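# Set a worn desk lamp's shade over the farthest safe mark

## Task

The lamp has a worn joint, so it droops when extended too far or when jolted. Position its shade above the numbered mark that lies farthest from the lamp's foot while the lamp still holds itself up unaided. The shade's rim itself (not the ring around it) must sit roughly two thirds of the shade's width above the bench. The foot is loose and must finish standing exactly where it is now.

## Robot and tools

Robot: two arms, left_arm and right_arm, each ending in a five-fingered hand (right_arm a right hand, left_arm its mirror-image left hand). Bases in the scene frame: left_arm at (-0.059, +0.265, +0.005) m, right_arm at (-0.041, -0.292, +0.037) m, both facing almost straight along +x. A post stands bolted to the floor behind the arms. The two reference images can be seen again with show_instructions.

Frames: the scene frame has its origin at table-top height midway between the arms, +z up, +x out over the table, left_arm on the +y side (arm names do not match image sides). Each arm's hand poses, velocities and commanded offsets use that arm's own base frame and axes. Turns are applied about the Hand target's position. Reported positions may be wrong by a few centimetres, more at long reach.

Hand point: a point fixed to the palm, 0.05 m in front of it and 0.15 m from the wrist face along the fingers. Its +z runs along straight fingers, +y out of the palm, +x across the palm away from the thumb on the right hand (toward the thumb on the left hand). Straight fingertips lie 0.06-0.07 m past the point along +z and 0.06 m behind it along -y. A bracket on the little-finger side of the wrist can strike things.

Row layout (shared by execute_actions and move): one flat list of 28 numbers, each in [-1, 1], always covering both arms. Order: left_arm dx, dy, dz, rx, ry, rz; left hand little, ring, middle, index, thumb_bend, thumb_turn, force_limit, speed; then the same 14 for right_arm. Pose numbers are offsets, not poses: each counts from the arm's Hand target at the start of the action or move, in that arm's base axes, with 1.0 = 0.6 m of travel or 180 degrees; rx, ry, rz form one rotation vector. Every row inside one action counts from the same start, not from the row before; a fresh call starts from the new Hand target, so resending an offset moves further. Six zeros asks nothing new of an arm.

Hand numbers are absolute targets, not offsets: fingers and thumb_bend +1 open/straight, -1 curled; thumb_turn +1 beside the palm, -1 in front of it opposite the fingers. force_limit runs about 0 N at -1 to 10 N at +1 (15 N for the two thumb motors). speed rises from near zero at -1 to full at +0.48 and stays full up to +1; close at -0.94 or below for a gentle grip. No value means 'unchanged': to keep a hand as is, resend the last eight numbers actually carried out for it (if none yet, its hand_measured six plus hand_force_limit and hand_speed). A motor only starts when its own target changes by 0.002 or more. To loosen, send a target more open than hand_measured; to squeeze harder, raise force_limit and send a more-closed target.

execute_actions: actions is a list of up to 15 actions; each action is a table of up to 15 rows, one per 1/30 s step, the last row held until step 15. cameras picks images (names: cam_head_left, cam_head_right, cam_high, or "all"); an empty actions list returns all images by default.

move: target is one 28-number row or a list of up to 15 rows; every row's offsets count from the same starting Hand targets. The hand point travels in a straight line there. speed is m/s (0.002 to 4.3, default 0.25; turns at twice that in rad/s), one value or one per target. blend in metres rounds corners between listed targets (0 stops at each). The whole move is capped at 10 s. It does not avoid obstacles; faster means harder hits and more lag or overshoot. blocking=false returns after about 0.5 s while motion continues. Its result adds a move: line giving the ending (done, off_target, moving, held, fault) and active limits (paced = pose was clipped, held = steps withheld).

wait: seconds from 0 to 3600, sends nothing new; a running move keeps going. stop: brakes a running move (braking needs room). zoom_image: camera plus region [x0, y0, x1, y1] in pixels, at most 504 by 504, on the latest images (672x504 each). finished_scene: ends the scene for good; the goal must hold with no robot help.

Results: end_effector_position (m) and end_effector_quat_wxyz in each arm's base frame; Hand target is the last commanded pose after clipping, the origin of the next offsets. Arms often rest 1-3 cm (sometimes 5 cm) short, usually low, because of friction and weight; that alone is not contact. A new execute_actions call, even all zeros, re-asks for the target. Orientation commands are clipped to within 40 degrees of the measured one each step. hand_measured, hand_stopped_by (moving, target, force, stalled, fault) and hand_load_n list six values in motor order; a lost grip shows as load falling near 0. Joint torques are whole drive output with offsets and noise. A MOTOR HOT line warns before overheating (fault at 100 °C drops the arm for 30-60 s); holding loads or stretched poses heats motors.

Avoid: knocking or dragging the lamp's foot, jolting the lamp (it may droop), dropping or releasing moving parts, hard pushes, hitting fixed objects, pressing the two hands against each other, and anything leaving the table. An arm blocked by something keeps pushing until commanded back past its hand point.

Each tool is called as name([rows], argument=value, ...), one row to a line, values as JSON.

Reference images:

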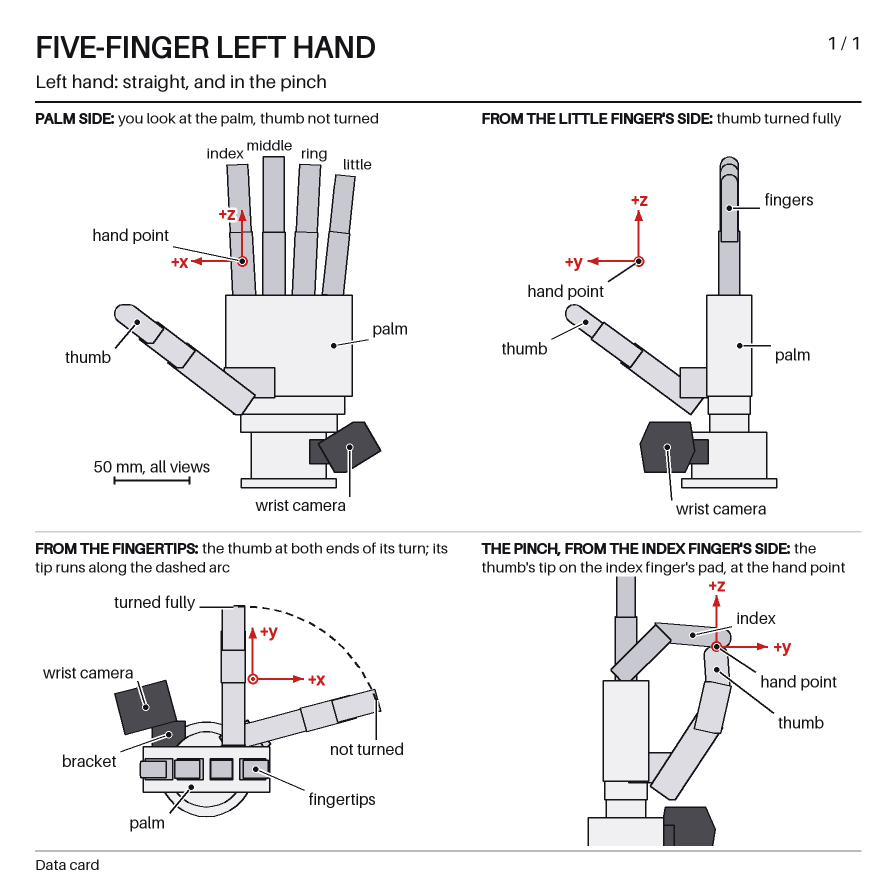

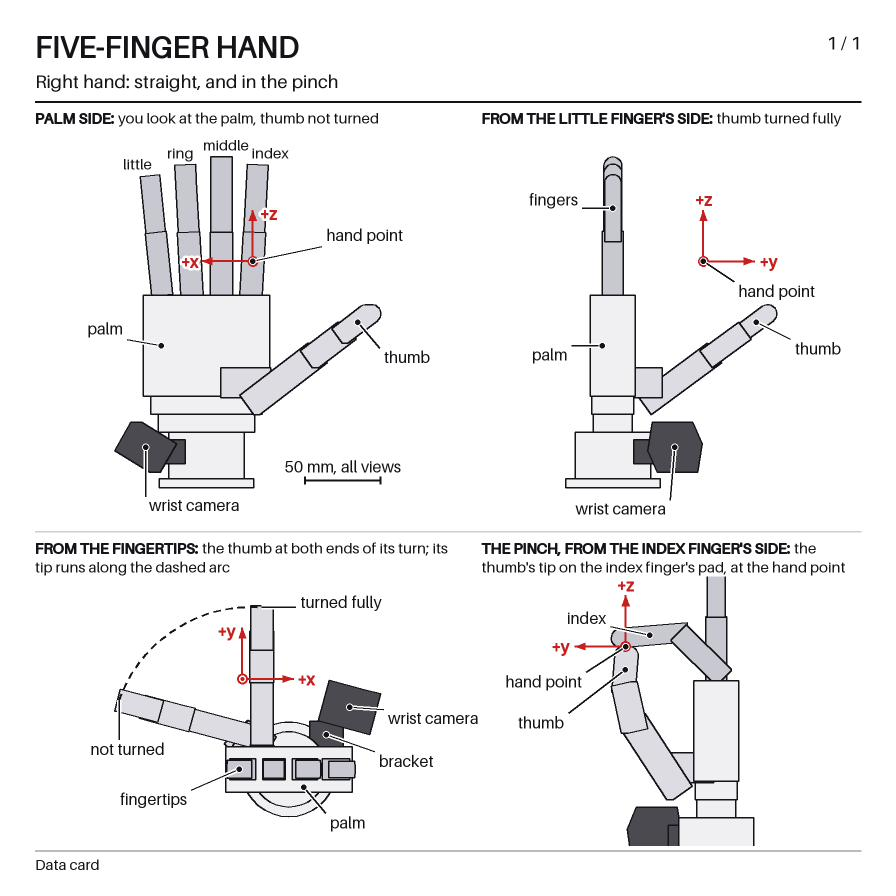

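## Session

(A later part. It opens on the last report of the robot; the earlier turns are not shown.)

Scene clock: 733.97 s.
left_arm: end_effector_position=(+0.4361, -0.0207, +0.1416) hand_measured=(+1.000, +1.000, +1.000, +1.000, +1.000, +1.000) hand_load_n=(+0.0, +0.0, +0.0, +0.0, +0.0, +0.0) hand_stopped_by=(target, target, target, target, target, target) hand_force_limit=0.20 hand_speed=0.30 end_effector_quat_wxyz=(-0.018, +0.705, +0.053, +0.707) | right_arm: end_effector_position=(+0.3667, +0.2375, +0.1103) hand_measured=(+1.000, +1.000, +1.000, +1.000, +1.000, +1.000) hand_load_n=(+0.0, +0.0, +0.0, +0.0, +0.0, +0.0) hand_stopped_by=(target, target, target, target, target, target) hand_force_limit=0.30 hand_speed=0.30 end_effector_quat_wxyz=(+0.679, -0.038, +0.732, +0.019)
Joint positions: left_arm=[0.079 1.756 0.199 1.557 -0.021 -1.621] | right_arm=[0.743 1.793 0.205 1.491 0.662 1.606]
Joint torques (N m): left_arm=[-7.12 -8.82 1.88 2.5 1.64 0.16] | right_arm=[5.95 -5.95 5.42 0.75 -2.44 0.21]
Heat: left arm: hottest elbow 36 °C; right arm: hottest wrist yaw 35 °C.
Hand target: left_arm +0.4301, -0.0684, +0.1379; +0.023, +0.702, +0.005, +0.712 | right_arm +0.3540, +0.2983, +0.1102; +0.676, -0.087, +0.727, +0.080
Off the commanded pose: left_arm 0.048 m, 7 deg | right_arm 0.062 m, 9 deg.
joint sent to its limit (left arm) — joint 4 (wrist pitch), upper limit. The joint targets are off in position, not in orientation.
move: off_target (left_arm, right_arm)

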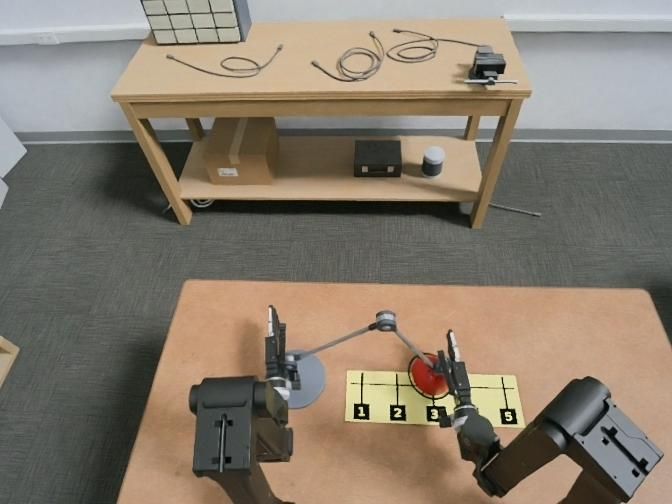

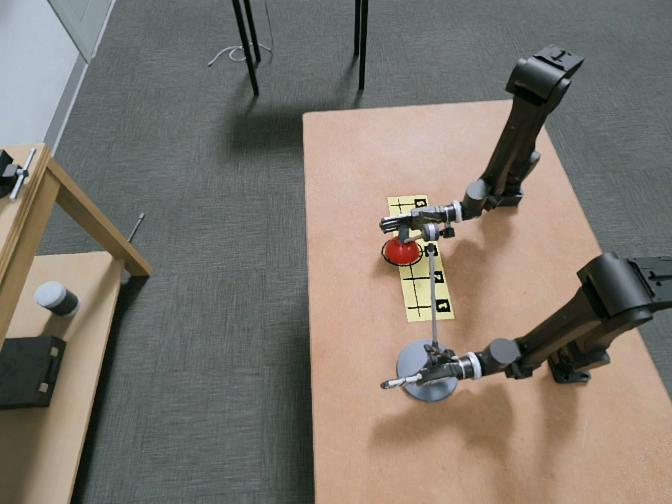

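move(target=[0,0.05,0,0,0,0,1,1,1,1,1,1,0.2,0.3,0,0,0,0,0,0,1,1,1,1,1,1,0.3,0.3], speed=0.05, cameras=["cam_head_left","cam_high"])

zoom_image(camera="cam_head_left", region=[380, 300, 540, 420])

zoom_image(camera="cam_high", region=[370, 310, 490, 430])

Scene clock: 735.40 s.
left_arm: end_effector_position=(+0.4312, -0.0286, +0.1422) hand_measured=(+1.000, +1.000, +1.000, +1.000, +1.000, +1.000) hand_load_n=(+0.0, +0.0, +0.0, +0.0, +0.0, +0.0) hand_stopped_by=(target, target, target, target, target, target) hand_force_limit=0.20 hand_speed=0.30 end_effector_quat_wxyz=(+0.016, +0.706, +0.019, +0.707) | right_arm: end_effector_position=(+0.3657, +0.2399, +0.1101) hand_measured=(+1.000, +1.000, +1.000, +1.000, +1.000, +1.000) hand_load_n=(+0.0, +0.5, +0.0, +0.0, +0.0, +0.0) hand_stopped_by=(target, target, target, target, target, target) hand_force_limit=0.30 hand_speed=0.30 end_effector_quat_wxyz=(+0.679, -0.040, +0.733, +0.021)
Joint positions: left_arm=[0.124 1.756 0.201 1.557 0.12 -1.62] | right_arm=[0.748 1.793 0.206 1.489 0.659 1.607]
Joint torques (N m): left_arm=[-1.85 -8.18 2.4 2.54 0.63 0.12] | right_arm=[5.36 -6.95 5.59 0.68 -2.36 0.12]
Heat: left arm: hottest elbow 36 °C; right arm: hottest wrist yaw 35 °C.
Hand target: left_arm +0.4301, -0.0384, +0.1379; +0.023, +0.702, +0.005, +0.712 | right_arm +0.3539, +0.2984, +0.1102; +0.676, -0.087, +0.727, +0.080
Off the commanded pose: left_arm 0.011 m, 2 deg | right_arm 0.060 m, 9 deg.
joint sent to its limit (left arm) — joint 4 (wrist pitch), upper limit. The joint targets still meet the commanded pose.
move: off_target (left_arm)

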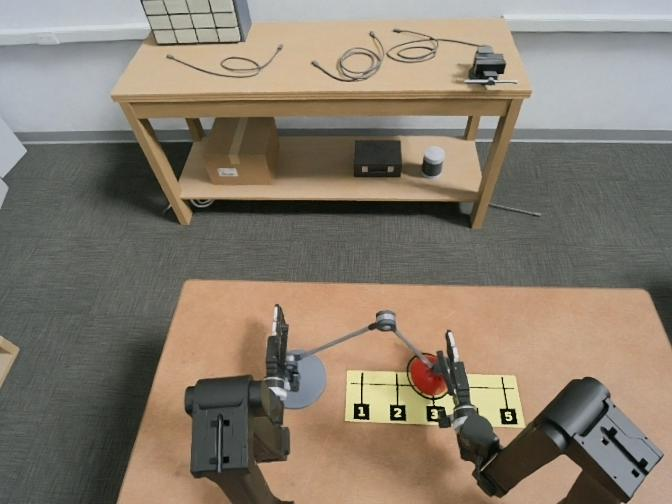

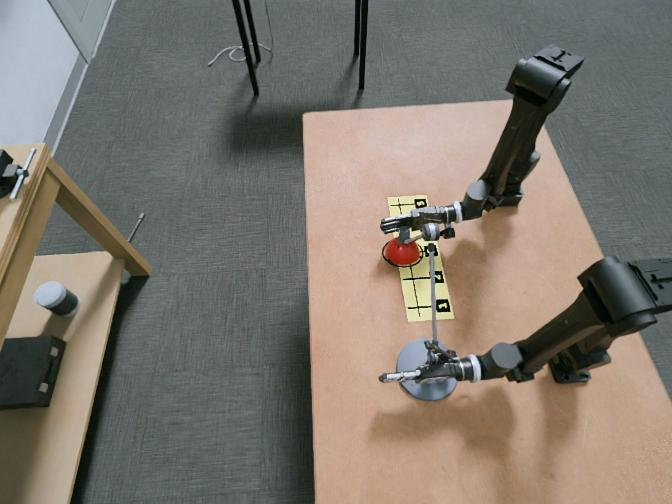

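Scaled by 3.150 from the camera's image (finer frame: 960x720).

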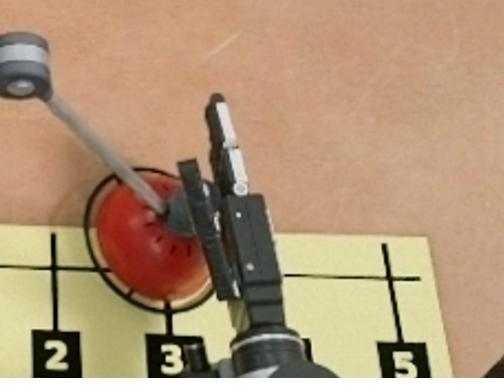

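Scaled by 4.200 from the camera's image (finer frame: 960x720).

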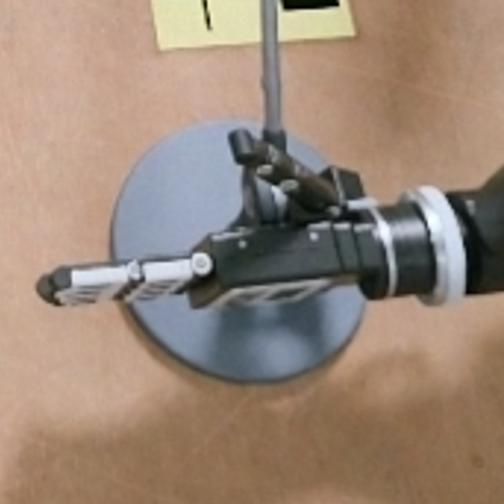

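move(target=[0,0.06,0,0,0,0,1,1,1,1,1,1,0.2,0.3,0,0,0,0,0,0,1,1,1,1,1,1,0.3,0.3], speed=0.05, cameras=["cam_head_left","cam_high"])

zoom_image(camera="cam_head_left", region=[380, 300, 540, 420])

zoom_image(camera="cam_high", region=[370, 310, 490, 430])

Scene clock: 736.93 s.
left_arm: end_effector_position=(+0.4254, -0.0047, +0.1425) hand_measured=(+1.000, +1.000, +1.000, +1.000, +1.000, +1.000) hand_load_n=(+0.5, +0.0, +0.0, +0.0, +0.0, +0.0) hand_stopped_by=(target, target, target, target, target, target) hand_force_limit=0.20 hand_speed=0.30 end_effector_quat_wxyz=(+0.027, +0.706, +0.006, +0.708) | right_arm: end_effector_position=(+0.3621, +0.2560, +0.1105) hand_measured=(+1.000, +1.000, +1.000, +1.000, +1.000, +1.000) hand_load_n=(+0.0, +0.0, +0.0, +0.0, +0.0, +0.0) hand_stopped_by=(target, target, target, target, target, target) hand_force_limit=0.30 hand_speed=0.30 end_effector_quat_wxyz=(+0.679, -0.055, +0.732, +0.038)
Joint positions: left_arm=[0.252 1.759 0.207 1.557 0.281 -1.619] | right_arm=[0.771 1.793 0.22 1.477 0.638 1.609]
Joint torques (N m): left_arm=[-0.5 -7.77 3.26 2.51 0.07 0.08] | right_arm=[4.07 -6.53 5.05 1.18 -1.6 0.15]
Heat: left arm: hottest elbow 36 °C; right arm: hottest wrist yaw 36 °C.
Hand target: left_arm +0.4301, -0.0023, +0.1378; +0.023, +0.702, +0.005, +0.712 | right_arm +0.3538, +0.2983, +0.1102; +0.676, -0.087, +0.727, +0.080
Off the commanded pose: left_arm 0.007 m, 1 deg | right_arm 0.043 m, 6 deg.
joint sent to its limit (left arm) — joint 4 (wrist pitch), upper limit. The joint targets still meet the commanded pose.
move: done

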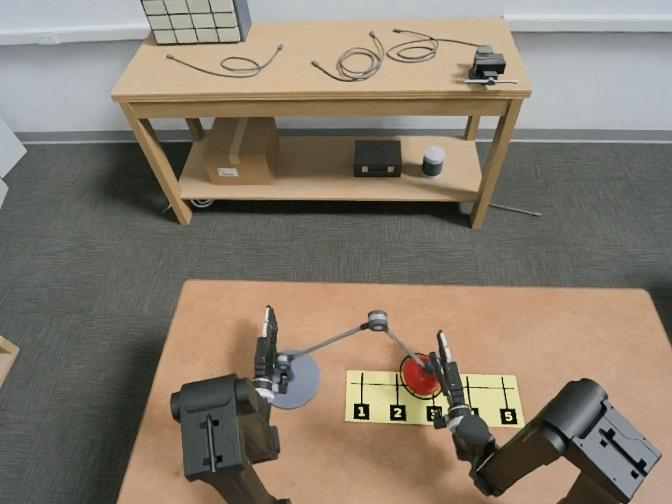

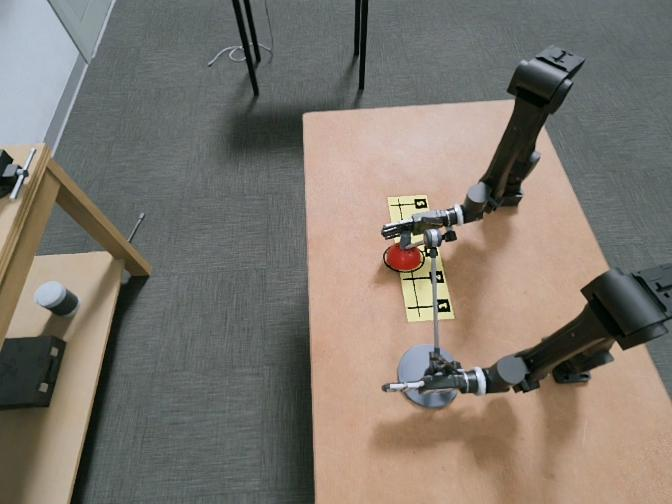

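Scaled by 3.150 from the camera's image (finer frame: 960x720).

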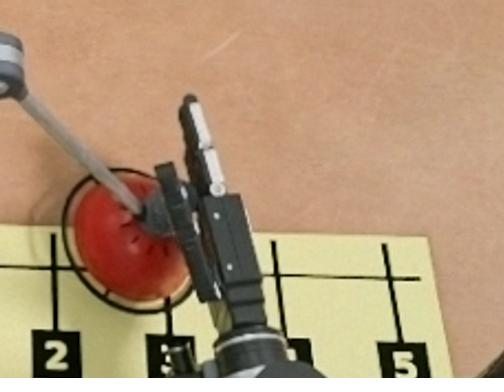

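Scaled by 4.200 from the camera's image (finer frame: 960x720).

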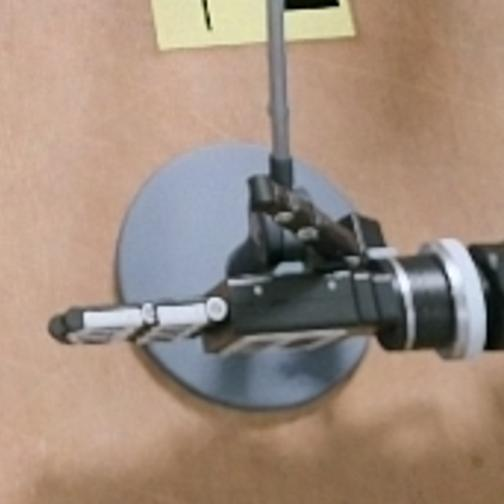

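move([
  [0,0,0,0,0,0,1,1,1,1,1,1,0.2,0.3,0,-0.12,0,0,0,0,1,1,1,1,1,1,0.3,0.3],
  [0,-0.07,0,0,0,0,1,1,1,1,1,1,0.2,0.3,0,-0.17,0,0,0,0,1,1,1,1,1,1,0.3,0.3],
], speed=0.06, cameras=["cam_head_left","cam_high"])

zoom_image(camera="cam_head_left", region=[380, 300, 540, 420])

zoom_image(camera="cam_high", region=[370, 310, 490, 430])

Scene clock: 740.17 s.
left_arm: end_effector_position=(+0.4341, -0.0235, +0.1422) hand_measured=(+1.000, +1.000, +1.000, +1.000, +1.000, +1.000) hand_load_n=(+0.0, +0.0, +0.0, +0.0, +0.0, +0.0) hand_stopped_by=(target, target, target, target, target, target) hand_force_limit=0.20 hand_speed=0.30 end_effector_quat_wxyz=(+0.007, +0.705, +0.027, +0.708) | right_arm: end_effector_position=(+0.3539, +0.2016, +0.1039) hand_measured=(+1.000, +1.000, +1.000, +1.000, +1.000, +1.000) hand_load_n=(+0.0, +0.0, +0.0, +0.0, -0.5, +0.0) hand_stopped_by=(target, target, target, target, target, target) hand_force_limit=0.30 hand_speed=0.30 end_effector_quat_wxyz=(+0.659, -0.093, +0.742, +0.080)
Joint positions: left_arm=[0.126 1.759 0.206 1.557 0.098 -1.618] | right_arm=[0.494 1.79 0.109 1.559 0.246 1.598]
Joint torques (N m): left_arm=[-4.01 -8.53 1.89 2.48 0.65 0.12] | right_arm=[-1.55 -7.41 0.02 2.4 -0.04 -0.05]
Heat: left arm: hottest elbow 36 °C; right arm: hottest wrist yaw 35 °C.
Hand target: left_arm +0.4301, -0.0445, +0.1378; +0.023, +0.702, +0.004, +0.712 | right_arm +0.3539, +0.1963, +0.1101; +0.676, -0.087, +0.727, +0.080
Off the commanded pose: left_arm 0.022 m, 3 deg | right_arm 0.008 m, 3 deg.
joint sent to its limit (left arm) — joint 4 (wrist pitch), upper limit. The joint targets still meet the commanded pose.
joint sent to its limit (right arm) — joint 4 (wrist pitch), upper limit. The joint targets still meet the commanded pose.
move: off_target (left_arm, right_arm)

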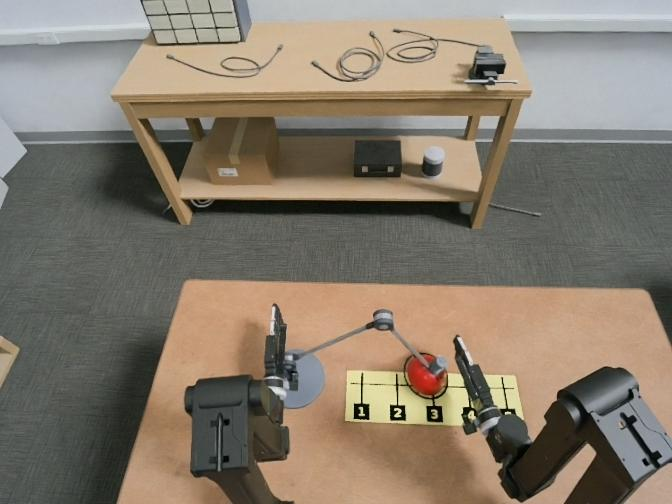

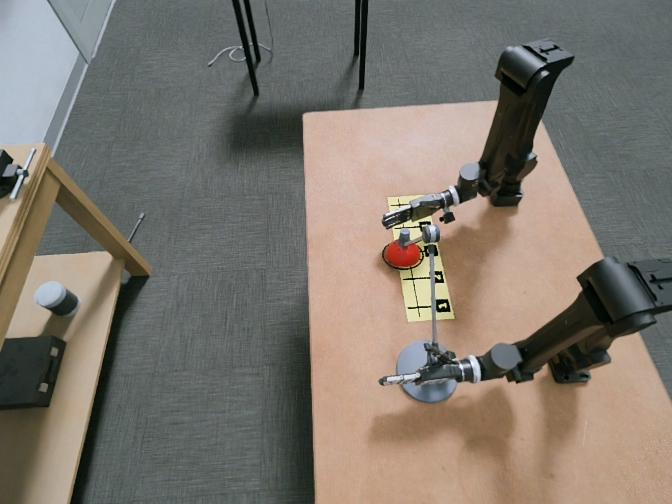

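Scaled by 3.150 from the camera's image (finer frame: 960x720).

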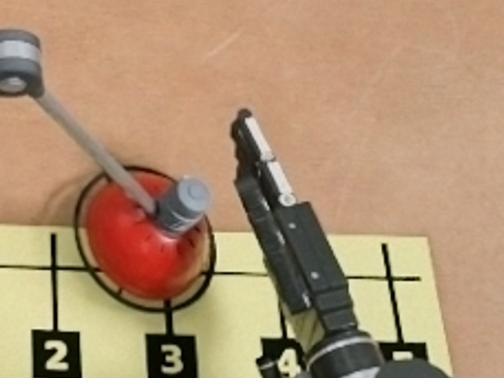

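Scaled by 4.200 from the camera's image (finer frame: 960x720).

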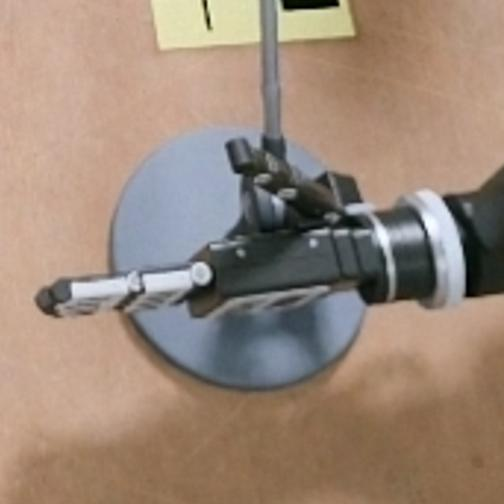

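move([
  [0,0.045,0,0,0,0,1,1,1,1,1,1,0.2,0.3,0,0,0,0,0,0,1,1,1,1,1,1,0.3,0.3],
  [0.005,0.045,0,0,0,0,0,0,0,0,1,1,0.2,0.3,0,0,0,0,0,0,1,1,1,1,1,1,0.3,0.3],
], speed=0.05, cameras=["cam_head_left","cam_high"])

zoom_image(camera="cam_high", region=[370, 310, 490, 430])

Scene clock: 743.27 s.
left_arm: end_effector_position=(+0.4282, -0.0190, +0.1422) hand_measured=(+0.000, +0.000, +0.000, +0.000, +1.000, +1.000) hand_load_n=(+0.0, +0.0, +0.0, +0.0, +0.0, +0.0) hand_stopped_by=(target, target, target, target, target, target) hand_force_limit=0.20 hand_speed=0.30 end_effector_quat_wxyz=(+0.027, +0.706, +0.006, +0.708) | right_arm: end_effector_position=(+0.3539, +0.2016, +0.1039) hand_measured=(+1.000, +1.000, +1.000, +1.000, +1.000, +1.000) hand_load_n=(+0.0, +0.0, +0.0, +0.0, +0.0, +0.0) hand_stopped_by=(target, target, target, target, target, target) hand_force_limit=0.30 hand_speed=0.30 end_effector_quat_wxyz=(+0.659, -0.093, +0.742, +0.080)
Joint positions: left_arm=[0.192 1.759 0.206 1.557 0.221 -1.618] | right_arm=[0.494 1.79 0.109 1.559 0.246 1.598]
Joint torques (N m): left_arm=[-0.62 -7.77 3.32 2.29 -0.04 0.06] | right_arm=[-1.55 -7.18 0.02 2.54 -0.06 0.02]
Heat: left arm: hottest elbow 35 °C; right arm: hottest wrist yaw 35 °C.
Hand target: left_arm +0.4331, -0.0174, +0.1378; +0.023, +0.702, +0.005, +0.712 | right_arm +0.3539, +0.1963, +0.1101; +0.676, -0.087, +0.727, +0.080
Off the commanded pose: left_arm 0.007 m, 1 deg | right_arm 0.008 m, 3 deg.
joint sent to its limit (left arm) — joint 4 (wrist pitch), upper limit. The joint targets still meet the commanded pose.
joint sent to its limit (right arm) — joint 4 (wrist pitch), upper limit. The joint targets still meet the commanded pose.
move: done

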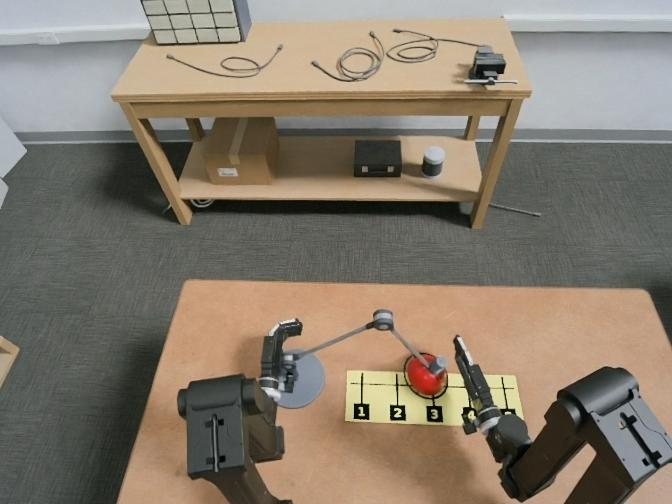

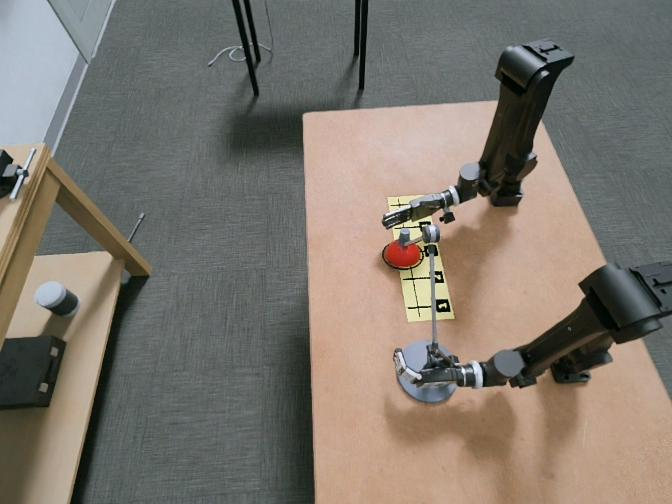

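Scaled by 4.200 from the camera's image (finer frame: 960x720).

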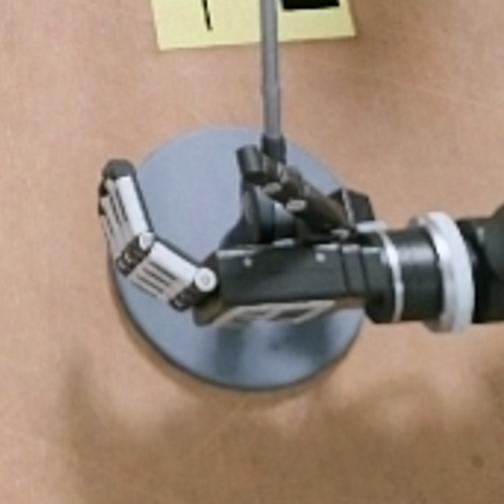

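move(target=[-0.07,0,0,0,0,0,0,0,0,0,1,1,0.2,0.3,0,0,0,0,0,0,1,1,1,1,1,1,0.3,0.3], speed=0.06, cameras=["cam_high"])

zoom_image(camera="cam_high", region=[370, 310, 490, 430])

Scene clock: 744.63 s.
left_arm: end_effector_position=(+0.3932, -0.0187, +0.1370) hand_measured=(+0.000, +0.000, +0.000, +0.000, +1.000, +1.000) hand_load_n=(+0.5, +0.0, +0.0, +0.0, +0.0, +0.0) hand_stopped_by=(target, target, target, target, target, target) hand_force_limit=0.20 hand_speed=0.30 end_effector_quat_wxyz=(+0.027, +0.721, +0.003, +0.693) | right_arm: end_effector_position=(+0.3539, +0.2016, +0.1039) hand_measured=(+1.000, +1.000, +1.000, +1.000, +1.000, +1.000) hand_load_n=(+0.0, +0.0, +0.0, +0.0, +0.0, +0.0) hand_stopped_by=(target, target, target, target, target, target) hand_force_limit=0.30 hand_speed=0.30 end_effector_quat_wxyz=(+0.659, -0.093, +0.742, +0.080)
Joint positions: left_arm=[0.232 1.709 0.112 1.557 0.266 -1.605] | right_arm=[0.494 1.79 0.109 1.559 0.246 1.598]
Joint torques (N m): left_arm=[-0.38 -8.47 1.59 2.45 0.11 0.05] | right_arm=[-1.61 -7.71 -0.12 2.58 -0.1 -0.02]
Heat: left arm: hottest elbow 35 °C; right arm: hottest wrist yaw 35 °C.
Hand target: left_arm +0.3911, -0.0173, +0.1379; +0.023, +0.702, +0.005, +0.712 | right_arm +0.3539, +0.1963, +0.1101; +0.676, -0.087, +0.727, +0.080
Off the commanded pose: left_arm 0.003 m, 3 deg | right_arm 0.008 m, 3 deg.
joint sent to its limit (left arm) — joint 4 (wrist pitch), upper limit. The joint targets are off in orientation, not in position.
joint sent to its limit (right arm) — joint 4 (wrist pitch), upper limit. The joint targets still meet the commanded pose.
move: off_target (left_arm)

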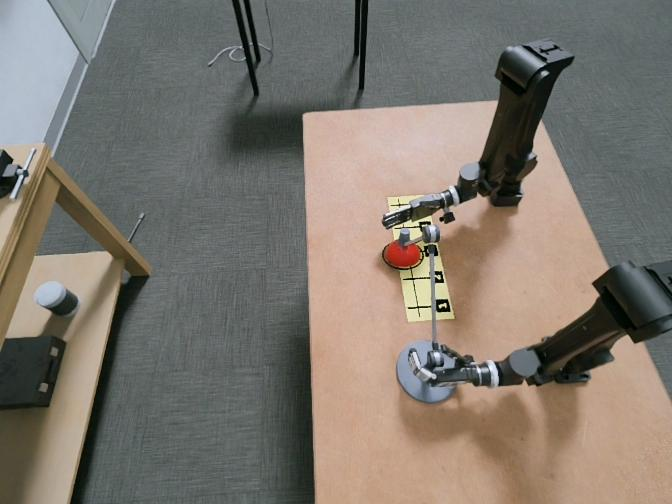

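Scaled by 4.200 from the camera's image (finer frame: 960x720).

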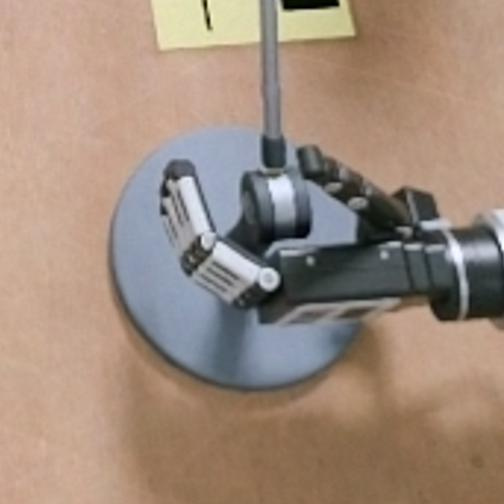

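move(target=[-0.05,0,0,0,0,0,0,0,0,0,1,1,0.2,0.3,0,0,0,0,0,0,1,1,1,1,1,1,0.3,0.3], speed=0.04, cameras=["cam_high"])

zoom_image(camera="cam_high", region=[370, 310, 490, 430])

Scene clock: 745.97 s.
left_arm: end_effector_position=(+0.3658, -0.0165, +0.1379) hand_measured=(+0.000, +0.000, +0.000, +0.000, +1.000, +1.000) hand_load_n=(+0.0, +0.0, +0.5, +0.0, +0.0, +0.0) hand_stopped_by=(target, target, target, target, target, target) hand_force_limit=0.20 hand_speed=0.30 end_effector_quat_wxyz=(+0.024, +0.727, +0.003, +0.686) | right_arm: end_effector_position=(+0.3539, +0.2016, +0.1039) hand_measured=(+1.000, +1.000, +1.000, +1.000, +1.000, +1.000) hand_load_n=(+0.0, +0.0, +0.0, +0.0, +0.0, +0.0) hand_stopped_by=(target, target, target, target, target, target) hand_force_limit=0.30 hand_speed=0.30 end_effector_quat_wxyz=(+0.659, -0.093, +0.742, +0.080)
Joint positions: left_arm=[0.277 1.657 0.04 1.557 0.308 -1.592] | right_arm=[0.494 1.79 0.109 1.559 0.246 1.598]
Joint torques (N m): left_arm=[0.15 -8.18 0.92 2.54 0.24 0.1] | right_arm=[-1.14 -7.47 -0.01 2.59 -0.08 -0.05]
Heat: left arm: hottest elbow 35 °C; right arm: hottest wrist yaw 35 °C.
Hand target: left_arm +0.3610, -0.0174, +0.1378; +0.023, +0.702, +0.005, +0.712 | right_arm +0.3539, +0.1963, +0.1101; +0.676, -0.087, +0.727, +0.080
Off the commanded pose: left_arm 0.005 m, 4 deg | right_arm 0.008 m, 3 deg.
joint sent to its limit (left arm) — joint 4 (wrist pitch), upper limit. The joint targets are off in orientation, not in position.
joint sent to its limit (right arm) — joint 4 (wrist pitch), upper limit. The joint targets still meet the commanded pose.
move: off_target (left_arm)

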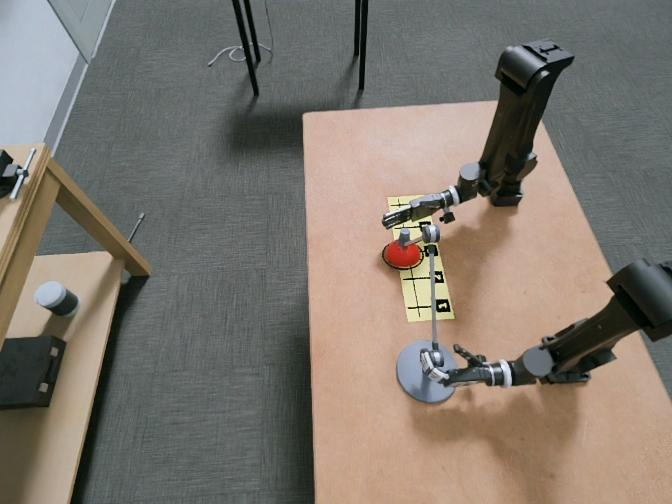

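Scaled by 4.200 from the camera's image (finer frame: 960x720).

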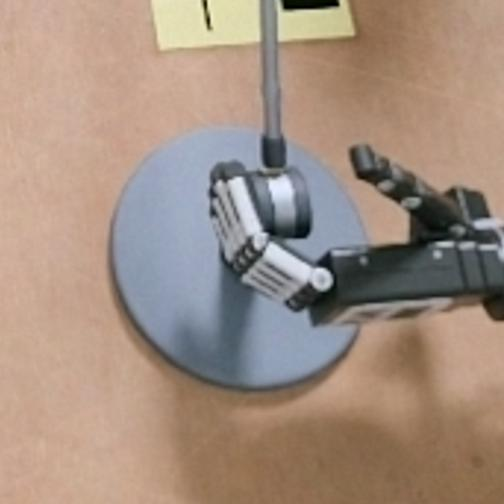

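move(target=[-0.03,0,0,0,0.1,0,0,0,0,0,1,1,0.2,0.3,0,0,0,0,0,0,1,1,1,1,1,1,0.3,0.3], speed=0.04, cameras=["cam_high","cam_head_left"])

zoom_image(camera="cam_high", region=[370, 310, 490, 430])

zoom_image(camera="cam_head_left", region=[240, 310, 360, 430])

Scene clock: 750.13 s.
left_arm: end_effector_position=(+0.3442, -0.0162, +0.1433) hand_measured=(+0.000, +0.000, +0.000, +0.000, +1.000, +1.000) hand_load_n=(+4.5, +0.0, +0.0, +0.0, +0.0, +0.5) hand_stopped_by=(target, target, target, target, target, target) hand_force_limit=0.20 hand_speed=0.30 end_effector_quat_wxyz=(+0.022, +0.797, +0.013, +0.603) | right_arm: end_effector_position=(+0.3539, +0.2016, +0.1039) hand_measured=(+1.000, +1.000, +1.000, +1.000, +1.000, +1.000) hand_load_n=(+0.0, +0.0, +0.0, +0.0, +0.0, +0.0) hand_stopped_by=(target, target, target, target, target, target) hand_force_limit=0.30 hand_speed=0.30 end_effector_quat_wxyz=(+0.659, -0.093, +0.742, +0.080)
Joint positions: left_arm=[0.302 0.827 0.04 0.498 0.308 -1.534] | right_arm=[0.494 1.79 0.109 1.559 0.246 1.598]
Joint torques (N m): left_arm=[-0.32 -0.38 7.98 1.03 0.41 0.17] | right_arm=[-1.85 -7.94 0.17 2.45 -0.15 -0.03]
Heat: left arm: hottest elbow 35 °C; right arm: hottest wrist yaw 34 °C.
Hand target: left_arm +0.3431, -0.0174, +0.1379; +0.022, +0.804, +0.008, +0.594 | right_arm +0.3539, +0.1963, +0.1101; +0.676, -0.087, +0.727, +0.080
Off the commanded pose: left_arm 0.006 m, 2 deg | right_arm 0.008 m, 3 deg.
joint sent to its limit (right arm) — joint 4 (wrist pitch), upper limit. The joint targets still meet the commanded pose.
move: done
Images, in order (width x height): cam_head_left 672x504, cam_high 672x504.

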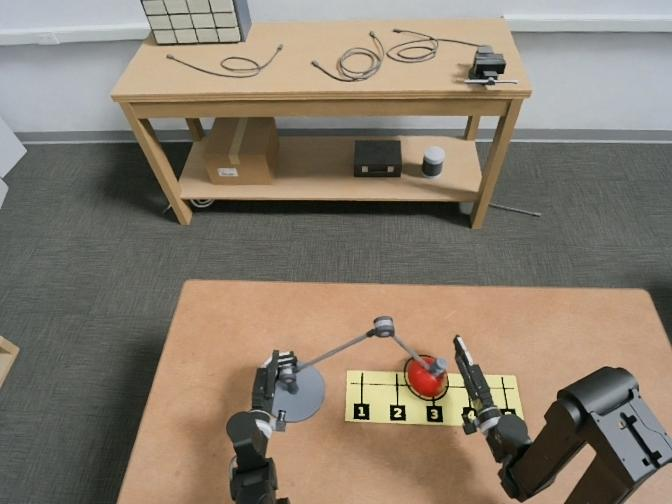

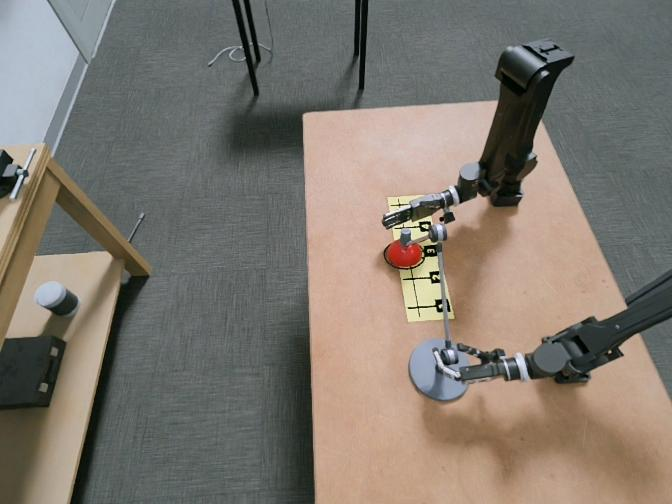

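Scaled by 4.200 from the camera's image (finer frame: 960x720).

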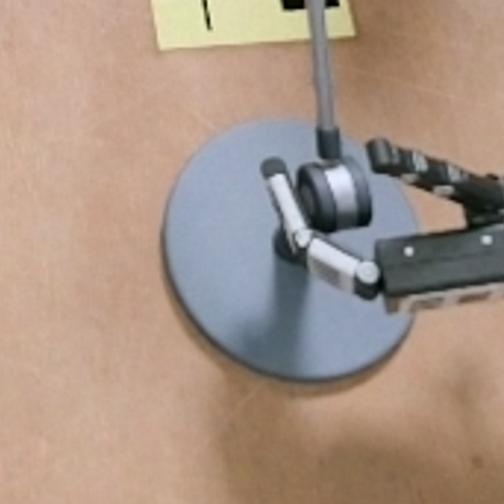

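Scaled by 4.200 from the camera's image (finer frame: 960x720).

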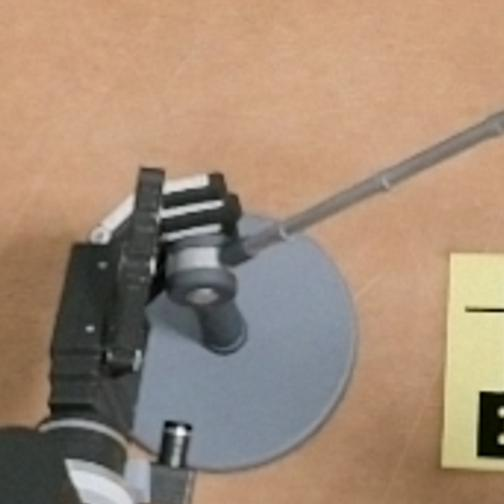

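move([
  [0.01,0,0,0,0,0,1,1,1,1,1,1,0.2,0.3,0,0,0,0,0,0,1,1,1,1,1,1,0.3,0.3],
  [-0.02,0.005,0,0,0,0,1,1,1,1,1,-1,0.2,0.0,0,0,0,0,0,0,1,1,1,1,1,1,0.3,0.3],
], speed=0.04, cameras=["cam_high","cam_head_left"])

zoom_image(camera="cam_high", region=[370, 310, 490, 430])

zoom_image(camera="cam_head_left", region=[240, 310, 360, 430])

Scene clock: 754.23 s.
left_arm: end_effector_position=(+0.3350, -0.0146, +0.1453) hand_measured=(+1.000, +1.000, +1.000, +1.000, +1.000, -1.000) hand_load_n=(+0.0, +0.0, +0.0, +0.0, +0.0, +0.0) hand_stopped_by=(target, target, target, target, target, target) hand_force_limit=0.20 hand_speed=0.00 end_effector_quat_wxyz=(+0.024, +0.799, +0.008, +0.600) | right_arm: end_effector_position=(+0.3539, +0.2016, +0.1039) hand_measured=(+1.000, +1.000, +1.000, +1.000, +1.000, +1.000) hand_load_n=(+0.0, +0.0, +0.0, +0.0, +0.0, -0.5) hand_stopped_by=(target, target, target, target, target, target) hand_force_limit=0.30 hand_speed=0.30 end_effector_quat_wxyz=(+0.659, -0.093, +0.742, +0.080)
Joint positions: left_arm=[0.343 0.735 0.036 0.398 0.357 -1.512] | right_arm=[0.494 1.79 0.109 1.559 0.246 1.598]
Joint torques (N m): left_arm=[-0.56 -0.5 7.32 1.68 0.18 0.09] | right_arm=[-1.49 -6.89 0.05 2.51 -0.11 -0.04]
Heat: left arm: hottest elbow 35 °C; right arm: hottest wrist yaw 34 °C.
Hand target: left_arm +0.3310, -0.0144, +0.1378; +0.022, +0.805, +0.008, +0.593 | right_arm +0.3539, +0.1963, +0.1101; +0.676, -0.087, +0.727, +0.080
Off the commanded pose: left_arm 0.008 m, 1 deg | right_arm 0.008 m, 3 deg.
joint sent to its limit (right arm) — joint 4 (wrist pitch), upper limit. The joint targets still meet the commanded pose.
move: done
Images, in order (width x height): cam_head_left 672x504, cam_high 672x504.

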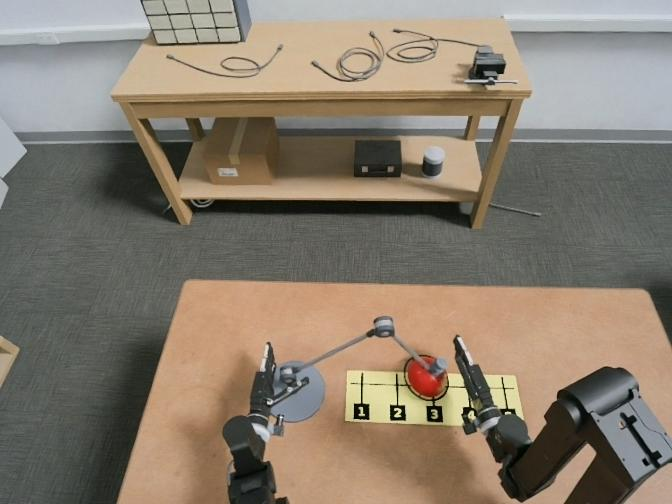

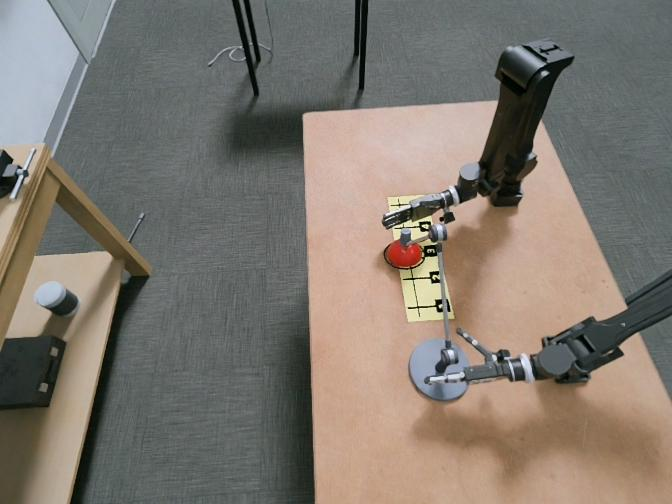

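Scaled by 4.200 from the camera's image (finer frame: 960x720).

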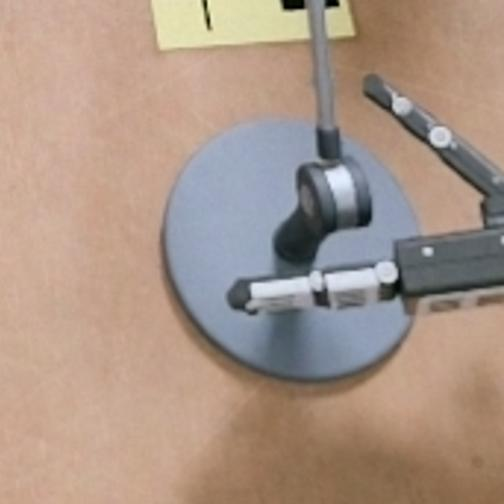

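Scaled by 4.200 from the camera's image (finer frame: 960x720).

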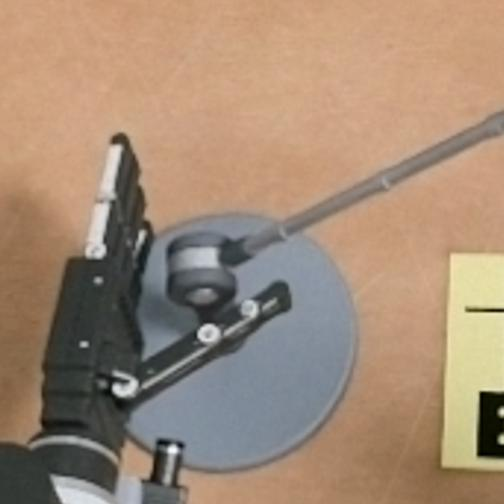

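move([
  [0,0.045,0,0,0,0,1,1,1,1,1,-1,0.2,0.0,0,0,0,0,0,0,1,1,1,1,1,1,0.3,0.3],
  [0.05,0.045,0,0,0,0,1,1,1,1,1,-1,0.2,0.0,0,0,0,0,0,0,1,1,1,1,1,1,0.3,0.3],
], speed=0.04, cameras=["cam_high","cam_head_left"])

zoom_image(camera="cam_high", region=[370, 310, 490, 430])

zoom_image(camera="cam_head_left", region=[240, 310, 360, 430])

Scene clock: 757.10 s.
left_arm: end_effector_position=(+0.3484, +0.0088, +0.1216) hand_measured=(+1.000, +1.000, +1.000, +1.000, +1.000, -1.000) hand_load_n=(+0.0, +0.0, +0.0, +0.0, +0.0, +0.0) hand_stopped_by=(target, target, target, target, target, target) hand_force_limit=0.20 hand_speed=0.00 end_effector_quat_wxyz=(+0.025, +0.816, +0.011, +0.578) | right_arm: end_effector_position=(+0.3539, +0.2016, +0.1039) hand_measured=(+1.000, +1.000, +1.000, +1.000, +1.000, +1.000) hand_load_n=(+0.0, +0.0, +0.0, +0.0, +0.0, +0.0) hand_stopped_by=(target, target, target, target, target, target) hand_force_limit=0.30 hand_speed=0.30 end_effector_quat_wxyz=(+0.659, -0.093, +0.742, +0.080)
Joint positions: left_arm=[0.44 0.991 0.072 0.544 0.441 -1.461] | right_arm=[0.494 1.79 0.109 1.559 0.246 1.598]
Joint torques (N m): left_arm=[-0.97 -1.38 9.2 3.04 0.03 -0.18] | right_arm=[-0.56 -7.24 0.13 2.69 -0.02 -0.06]
Heat: left arm: hottest elbow 35 °C; right arm: hottest wrist yaw 34 °C.
Hand target: left_arm +0.3611, +0.0126, +0.1379; +0.022, +0.805, +0.008, +0.593 | right_arm +0.3539, +0.1963, +0.1101; +0.676, -0.087, +0.727, +0.080
Off the commanded pose: left_arm 0.021 m, 2 deg | right_arm 0.008 m, 3 deg.
joint sent to its limit (right arm) — joint 4 (wrist pitch), upper limit. The joint targets still meet the commanded pose.
move: off_target (left_arm)
Images, in order (width x height): cam_head_left 672x504, cam_high 672x504.

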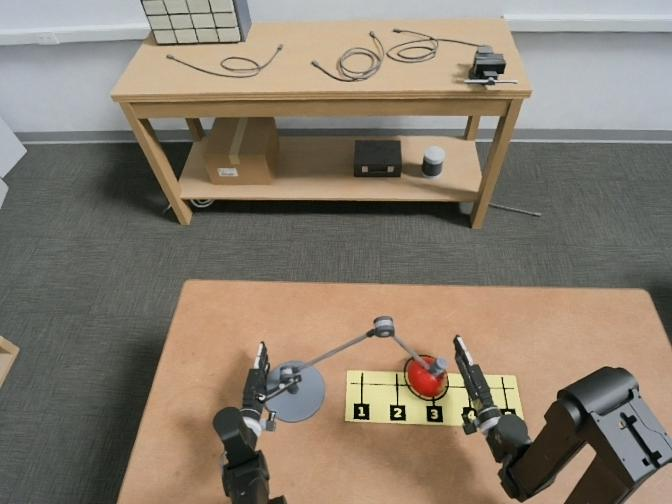

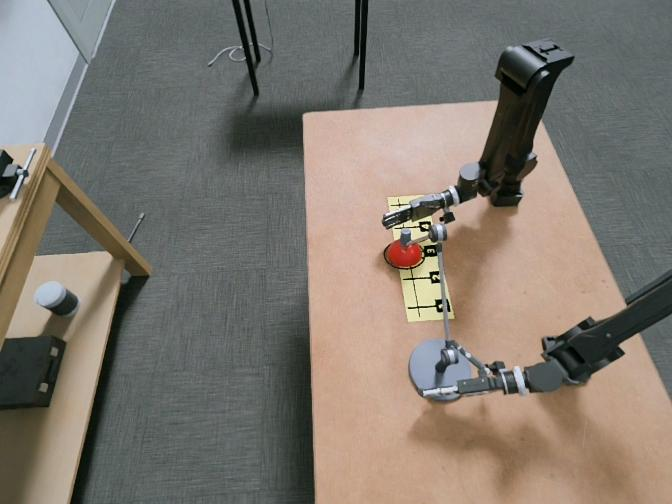

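Scaled by 4.200 from the camera's image (finer frame: 960x720).

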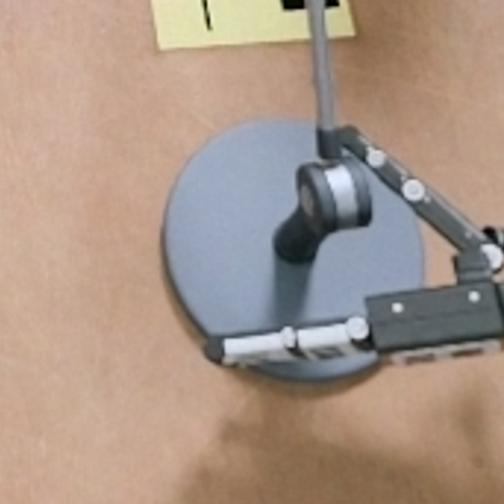

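Scaled by 4.200 from the camera's image (finer frame: 960x720).

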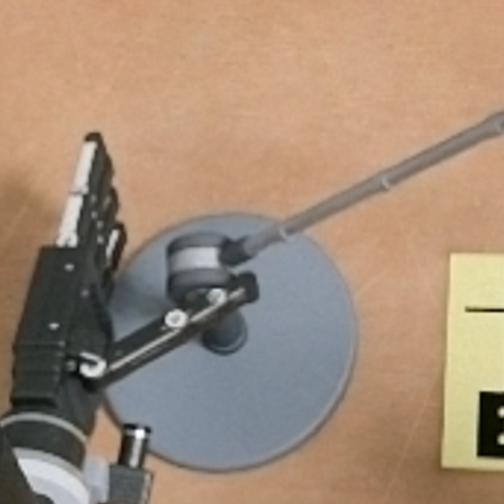

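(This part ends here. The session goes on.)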